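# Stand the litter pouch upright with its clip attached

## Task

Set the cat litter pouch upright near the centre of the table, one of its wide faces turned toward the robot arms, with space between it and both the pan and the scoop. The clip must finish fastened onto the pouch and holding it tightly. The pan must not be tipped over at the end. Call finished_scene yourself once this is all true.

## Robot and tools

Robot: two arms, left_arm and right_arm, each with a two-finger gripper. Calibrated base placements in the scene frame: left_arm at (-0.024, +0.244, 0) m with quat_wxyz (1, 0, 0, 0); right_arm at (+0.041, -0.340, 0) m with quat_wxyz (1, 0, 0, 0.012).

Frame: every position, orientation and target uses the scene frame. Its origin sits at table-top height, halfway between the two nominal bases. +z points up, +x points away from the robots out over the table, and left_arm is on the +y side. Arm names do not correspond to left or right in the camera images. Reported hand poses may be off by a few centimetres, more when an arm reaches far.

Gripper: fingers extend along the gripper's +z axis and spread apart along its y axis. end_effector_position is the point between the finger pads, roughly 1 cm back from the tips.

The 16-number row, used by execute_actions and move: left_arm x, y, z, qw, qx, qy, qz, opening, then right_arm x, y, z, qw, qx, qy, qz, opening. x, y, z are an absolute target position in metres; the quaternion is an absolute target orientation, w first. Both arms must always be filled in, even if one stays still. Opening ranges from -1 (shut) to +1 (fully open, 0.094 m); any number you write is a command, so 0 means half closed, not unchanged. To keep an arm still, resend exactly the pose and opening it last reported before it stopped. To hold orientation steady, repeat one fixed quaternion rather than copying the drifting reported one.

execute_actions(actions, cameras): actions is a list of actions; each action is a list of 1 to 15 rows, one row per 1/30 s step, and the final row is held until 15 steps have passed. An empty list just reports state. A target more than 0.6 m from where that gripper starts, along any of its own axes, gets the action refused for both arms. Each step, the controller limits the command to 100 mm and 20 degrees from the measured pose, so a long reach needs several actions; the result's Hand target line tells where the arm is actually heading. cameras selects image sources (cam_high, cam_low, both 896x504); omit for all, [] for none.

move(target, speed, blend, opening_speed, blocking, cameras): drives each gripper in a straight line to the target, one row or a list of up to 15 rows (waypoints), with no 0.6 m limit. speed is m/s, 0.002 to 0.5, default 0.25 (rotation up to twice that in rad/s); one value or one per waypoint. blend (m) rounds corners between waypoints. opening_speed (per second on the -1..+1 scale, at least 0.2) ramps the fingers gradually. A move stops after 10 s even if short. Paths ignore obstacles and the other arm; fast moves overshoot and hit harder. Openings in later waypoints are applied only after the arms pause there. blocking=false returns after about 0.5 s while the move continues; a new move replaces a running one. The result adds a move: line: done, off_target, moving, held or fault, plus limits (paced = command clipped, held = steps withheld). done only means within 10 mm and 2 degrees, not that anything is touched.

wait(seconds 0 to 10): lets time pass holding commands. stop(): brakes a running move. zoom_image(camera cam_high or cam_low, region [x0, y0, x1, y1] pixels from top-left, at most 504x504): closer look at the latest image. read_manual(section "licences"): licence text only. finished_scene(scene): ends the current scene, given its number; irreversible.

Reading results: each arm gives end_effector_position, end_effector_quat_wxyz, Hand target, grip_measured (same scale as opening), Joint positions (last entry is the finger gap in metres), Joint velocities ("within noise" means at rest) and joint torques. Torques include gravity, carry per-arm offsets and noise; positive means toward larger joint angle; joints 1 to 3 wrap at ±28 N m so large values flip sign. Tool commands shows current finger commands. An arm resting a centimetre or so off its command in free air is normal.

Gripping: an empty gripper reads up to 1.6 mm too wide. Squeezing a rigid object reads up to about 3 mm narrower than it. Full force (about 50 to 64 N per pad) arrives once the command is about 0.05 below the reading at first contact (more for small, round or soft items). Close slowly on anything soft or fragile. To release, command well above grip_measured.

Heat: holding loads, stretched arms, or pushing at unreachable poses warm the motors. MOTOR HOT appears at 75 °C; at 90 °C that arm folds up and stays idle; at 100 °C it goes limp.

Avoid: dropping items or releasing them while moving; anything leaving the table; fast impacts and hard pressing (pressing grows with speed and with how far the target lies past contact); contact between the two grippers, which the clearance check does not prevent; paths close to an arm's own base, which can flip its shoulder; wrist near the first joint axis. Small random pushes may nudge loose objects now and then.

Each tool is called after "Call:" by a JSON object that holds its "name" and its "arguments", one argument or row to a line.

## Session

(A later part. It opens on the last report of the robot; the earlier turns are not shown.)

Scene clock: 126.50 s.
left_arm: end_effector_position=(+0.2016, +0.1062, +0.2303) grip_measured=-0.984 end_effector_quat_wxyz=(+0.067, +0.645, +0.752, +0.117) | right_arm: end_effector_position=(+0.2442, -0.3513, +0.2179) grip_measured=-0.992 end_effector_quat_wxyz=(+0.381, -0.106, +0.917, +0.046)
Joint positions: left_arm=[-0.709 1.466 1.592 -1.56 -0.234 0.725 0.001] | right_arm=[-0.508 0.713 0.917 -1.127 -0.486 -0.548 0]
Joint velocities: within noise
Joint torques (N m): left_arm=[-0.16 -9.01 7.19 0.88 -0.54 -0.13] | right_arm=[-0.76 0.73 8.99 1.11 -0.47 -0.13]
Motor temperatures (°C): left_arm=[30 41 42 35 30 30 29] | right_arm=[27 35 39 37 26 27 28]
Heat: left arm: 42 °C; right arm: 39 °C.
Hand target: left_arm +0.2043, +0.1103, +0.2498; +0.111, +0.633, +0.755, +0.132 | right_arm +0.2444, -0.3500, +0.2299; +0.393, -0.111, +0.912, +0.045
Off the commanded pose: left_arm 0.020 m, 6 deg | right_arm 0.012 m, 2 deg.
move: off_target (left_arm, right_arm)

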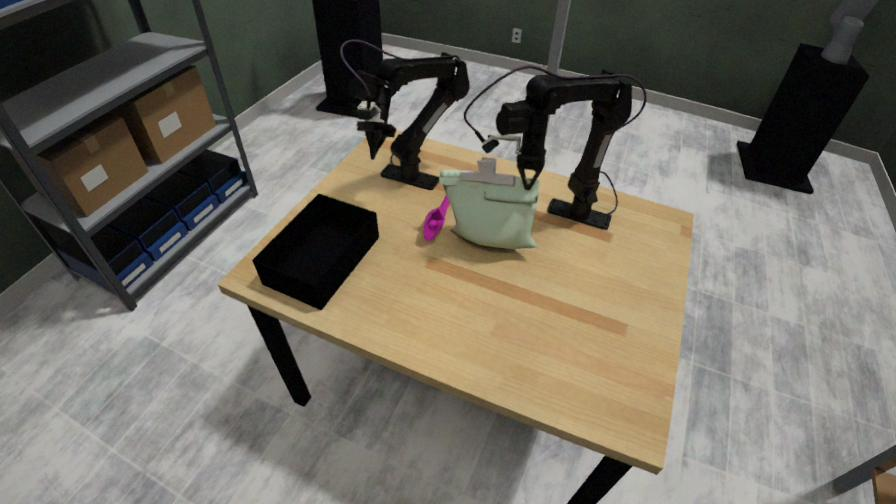

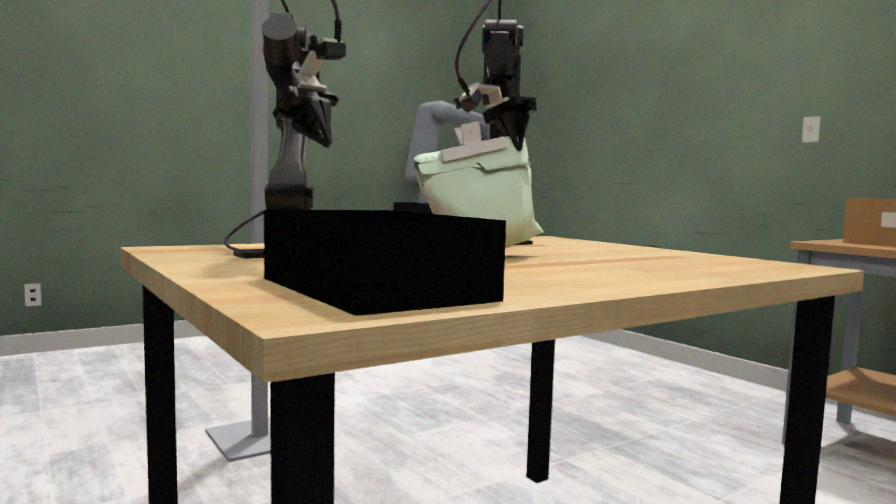

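Call:
{"name": "move", "arguments": {
  "target": [0.209, 0.13, 0.203, 0.0839, 0.6373, 0.7594, 0.1, -1.0, 0.2444, -0.35, 0.23, 0.393, -0.111, 0.912, 0.045, -1.0],
  "speed": 0.05
}}

Call:
{"name": "zoom_image", "arguments": {
  "camera": "cam_high",
  "region": [380, 110, 620, 270]
}}

Call:
{"name": "zoom_image", "arguments": {
  "camera": "cam_low",
  "region": [340, 80, 620, 270]
}}

Scene clock: 128.40 s.
left_arm: end_effector_position=(+0.2057, +0.1302, +0.1959) grip_measured=-0.984 end_effector_quat_wxyz=(+0.058, +0.641, +0.759, +0.096) | right_arm: end_effector_position=(+0.2442, -0.3513, +0.2179) grip_measured=-0.992 end_effector_quat_wxyz=(+0.381, -0.106, +0.917, +0.046)
Joint positions: left_arm=[-0.587 1.401 1.403 -1.433 -0.177 0.828 0.001] | right_arm=[-0.508 0.713 0.917 -1.127 -0.486 -0.548 0]
Joint velocities: within noise
Joint torques (N m): left_arm=[0.38 -6.49 6.04 0.98 -0.16 0.05] | right_arm=[-0.77 0.99 8.91 1.13 -0.5 -0.07]
Motor temperatures (°C): left_arm=[30 41 42 35 30 30 29] | right_arm=[27 35 39 37 26 27 28]
Heat: left arm: 42 °C; right arm: 39 °C.
Hand target: left_arm +0.2089, +0.1300, +0.2031; +0.084, +0.637, +0.760, +0.100 | right_arm +0.2444, -0.3500, +0.2299; +0.393, -0.111, +0.912, +0.045
Off the commanded pose: left_arm 0.008 m, 3 deg | right_arm 0.012 m, 2 deg.
move: off_target (left_arm, right_arm)

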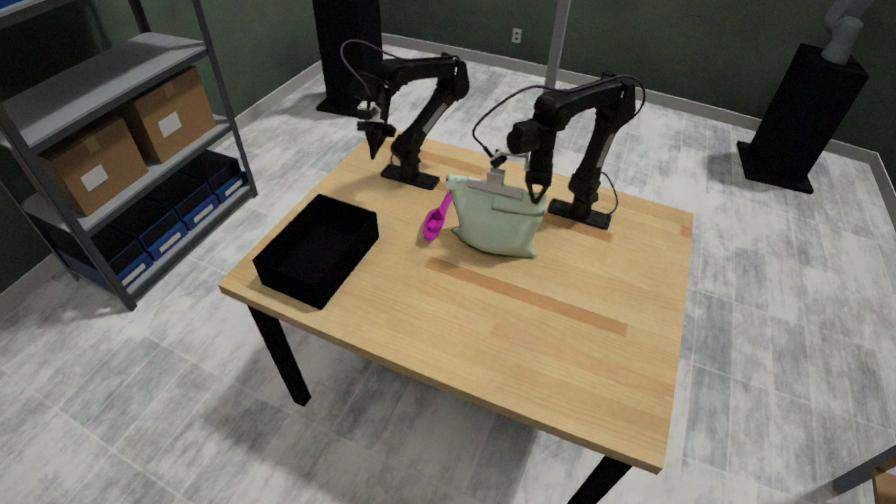

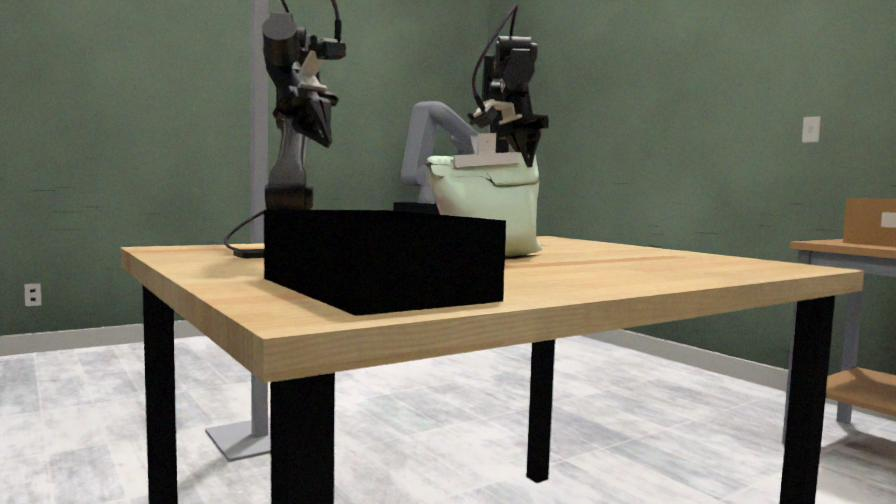

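Scaled by 2.100.

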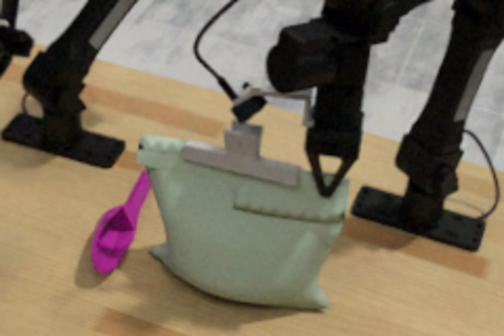

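Scaled by 1.800.

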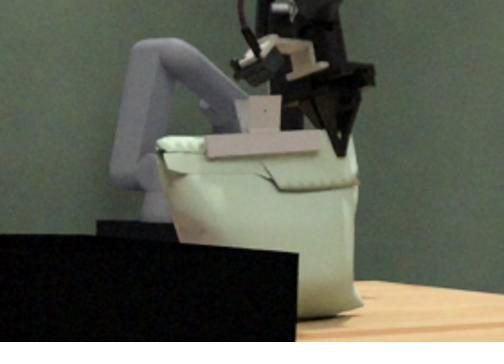

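Call:
{"name": "move", "arguments": {
  "target": [0.217, 0.13, 0.19, 0.0839, 0.6373, 0.7594, 0.1, -1.0, 0.2444, -0.35, 0.23, 0.393, -0.111, 0.912, 0.045, -1.0],
  "speed": 0.03,
  "cameras": []
}}

Call:
{"name": "move", "arguments": {
  "target": [0.217, 0.13, 0.19, 0.0839, 0.6373, 0.7594, 0.1, 0.1, 0.2444, -0.35, 0.23, 0.393, -0.111, 0.912, 0.045, -1.0],
  "opening_speed": 0.5
}}

Call:
{"name": "zoom_image", "arguments": {
  "camera": "cam_high",
  "region": [380, 110, 620, 270]
}}

Call:
{"name": "zoom_image", "arguments": {
  "camera": "cam_low",
  "region": [340, 80, 620, 270]
}}

Scene clock: 129.67 s.
left_arm: end_effector_position=(+0.2127, +0.1322, +0.1876) grip_measured=-0.984 end_effector_quat_wxyz=(+0.064, +0.639, +0.760, +0.098) | right_arm: end_effector_position=(+0.2441, -0.3513, +0.2178) grip_measured=-0.992 end_effector_quat_wxyz=(+0.381, -0.106, +0.917, +0.046)
Joint positions: left_arm=[-0.566 1.4 1.366 -1.382 -0.177 0.846 0.001] | right_arm=[-0.508 0.713 0.917 -1.128 -0.486 -0.549 0]
Joint velocities: within noise
Joint torques (N m): left_arm=[0.27 -5.5 5.53 1.08 -0.07 0.08] | right_arm=[-0.77 0.99 9.07 1.1 -0.47 -0.09]
Motor temperatures (°C): left_arm=[30 40 42 34 29 30 29] | right_arm=[27 35 39 37 26 27 28]
Heat: left arm: 42 °C; right arm: 39 °C.
Hand target: left_arm +0.2169, +0.1300, +0.1901; +0.083, +0.637, +0.760, +0.100 | right_arm +0.2443, -0.3499, +0.2298; +0.393, -0.111, +0.912, +0.045
Off the commanded pose: left_arm 0.005 m, 2 deg | right_arm 0.012 m, 2 deg.
move: off_target (right_arm)
No camera images: "cameras" was empty.

Scene clock: 132.07 s.
left_arm: end_effector_position=(+0.2174, +0.1295, +0.1885) grip_measured=+0.099 end_effector_quat_wxyz=(+0.075, +0.638, +0.759, +0.100) | right_arm: end_effector_position=(+0.2441, -0.3513, +0.2178) grip_measured=-0.992 end_effector_quat_wxyz=(+0.381, -0.106, +0.917, +0.046)
Joint positions: left_arm=[-0.566 1.4 1.366 -1.36 -0.178 0.848 0.052] | right_arm=[-0.508 0.713 0.917 -1.128 -0.486 -0.549 0]
Joint velocities: within noise
Joint torques (N m): left_arm=[0.38 -5.55 5.5 0.87 -0.08 0] | right_arm=[-0.75 0.76 8.96 1.14 -0.5 -0.09]
Motor temperatures (°C): left_arm=[30 40 41 34 29 30 29] | right_arm=[27 35 39 37 26 27 28]
Heat: left arm: 41 °C; right arm: 39 °C.
Hand target: left_arm +0.2170, +0.1300, +0.1900; +0.084, +0.637, +0.760, +0.100 | right_arm +0.2444, -0.3499, +0.2298; +0.393, -0.111, +0.912, +0.045
Off the commanded pose: left_arm 0.002 m, 1 deg | right_arm 0.012 m, 2 deg.
move: off_target (right_arm)

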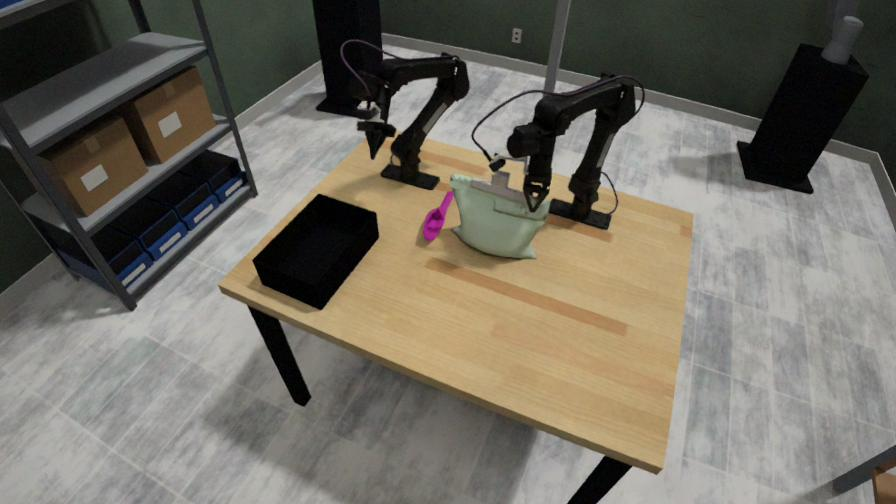

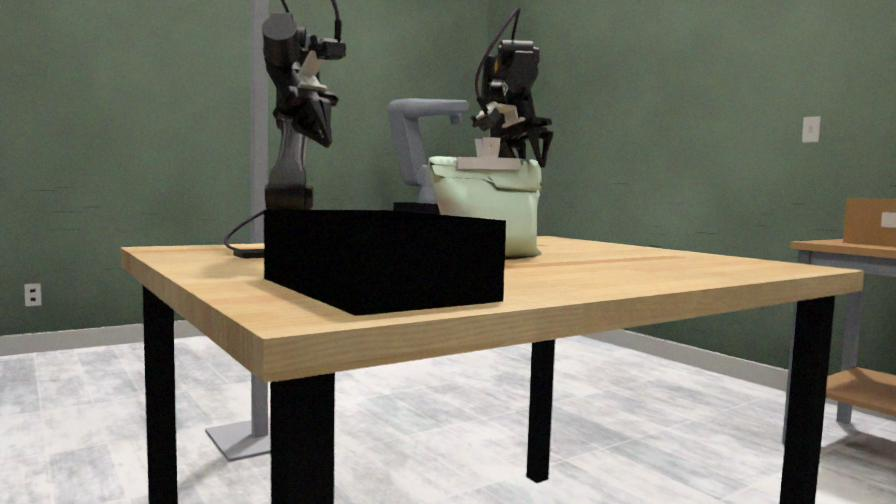

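Scaled by 2.100.

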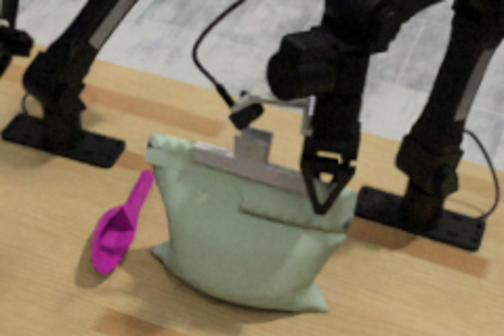

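Scaled by 1.800.

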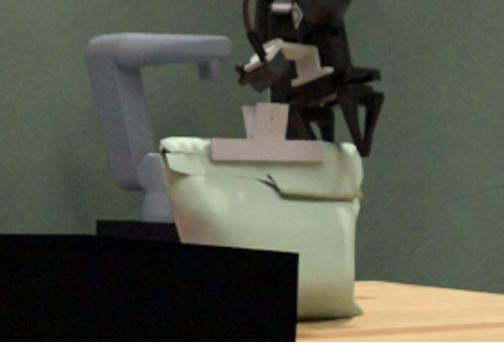

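Call:
{"name": "move", "arguments": {
  "target": [
    [0.203, 0.127, 0.248, 0.0839, 0.6373, 0.7594, 0.1, 0.1, 0.2444, -0.35, 0.23, 0.393, -0.111, 0.912, 0.045, -1.0],
    [0.18, 0.13, 0.30, 0.1664, 0.6209, 0.7399, 0.1982, 0.1, 0.2444, -0.35, 0.23, 0.393, -0.111, 0.912, 0.045, -1.0]
  ],
  "speed": 0.1,
  "blend": 0.02
}}

Call:
{"name": "zoom_image", "arguments": {
  "camera": "cam_high",
  "region": [380, 110, 620, 270]
}}

Call:
{"name": "zoom_image", "arguments": {
  "camera": "cam_low",
  "region": [340, 80, 620, 270]
}}

Scene clock: 135.00 s.
left_arm: end_effector_position=(+0.1822, +0.1278, +0.2912) grip_measured=+0.099 end_effector_quat_wxyz=(+0.187, +0.629, +0.730, +0.192) | right_arm: end_effector_position=(+0.2441, -0.3513, +0.2178) grip_measured=-0.992 end_effector_quat_wxyz=(+0.381, -0.106, +0.917, +0.046)
Joint positions: left_arm=[-0.832 1.247 1.6 -1.574 -0.423 0.666 0.052] | right_arm=[-0.508 0.713 0.917 -1.128 -0.486 -0.549 0]
Joint velocities: within noise
Joint torques (N m): left_arm=[-0.39 -3.07 7.32 0.99 -0.38 -0.15] | right_arm=[-0.88 0.85 8.96 1.13 -0.48 -0.07]
Motor temperatures (°C): left_arm=[30 38 41 34 29 30 29] | right_arm=[27 35 39 37 26 27 28]
Heat: left arm: 41 °C; right arm: 39 °C.
Hand target: left_arm +0.1804, +0.1302, +0.2994; +0.198, +0.623, +0.731, +0.193 | right_arm +0.2444, -0.3500, +0.2299; +0.393, -0.111, +0.912, +0.044
Off the commanded pose: left_arm 0.009 m, 3 deg | right_arm 0.012 m, 2 deg.
joint sent to its limit (left arm) — joint 4 (wrist pitch), lower limit. The joint targets are off in orientation, not in position.
move: off_target (left_arm, right_arm)

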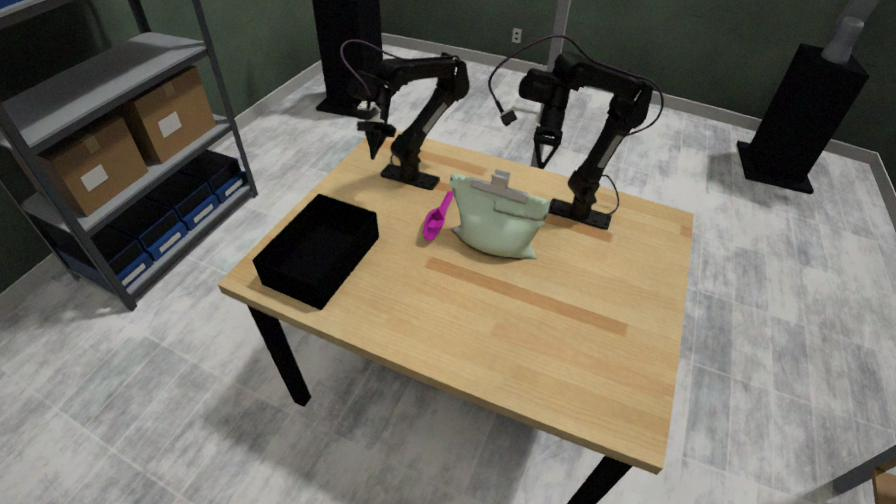

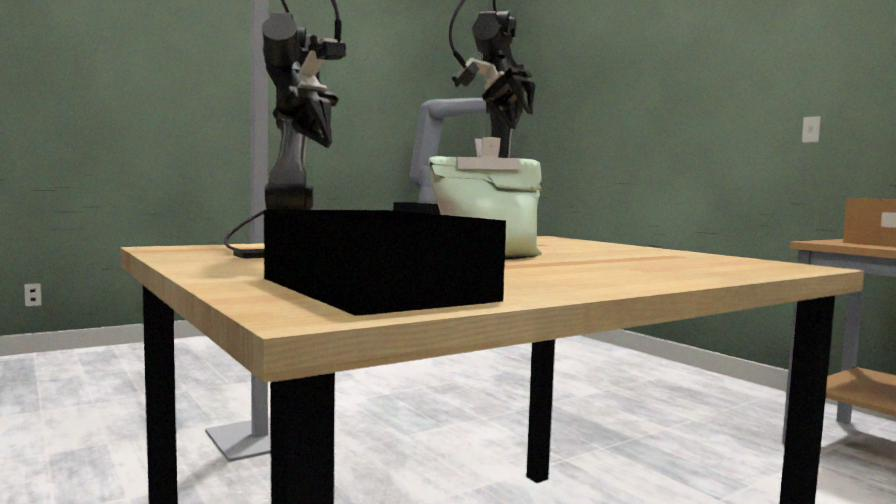

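Scaled by 2.100.

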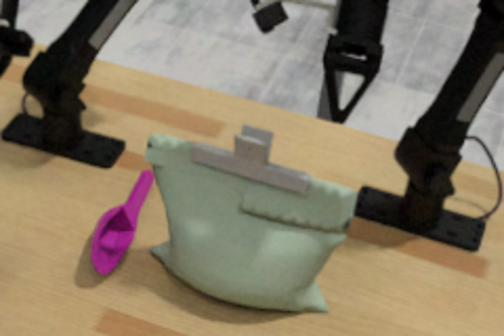

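Scaled by 1.800.

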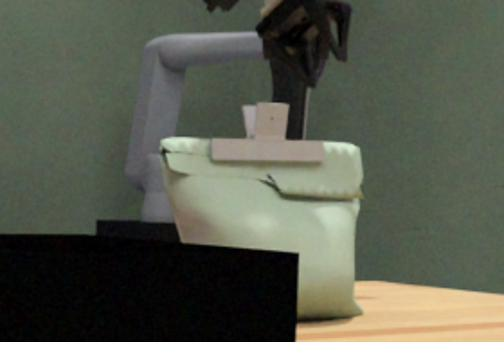

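Call:
{"name": "finished_scene", "arguments": {
  "scene": 1
}}

The scene is finished: the task was done.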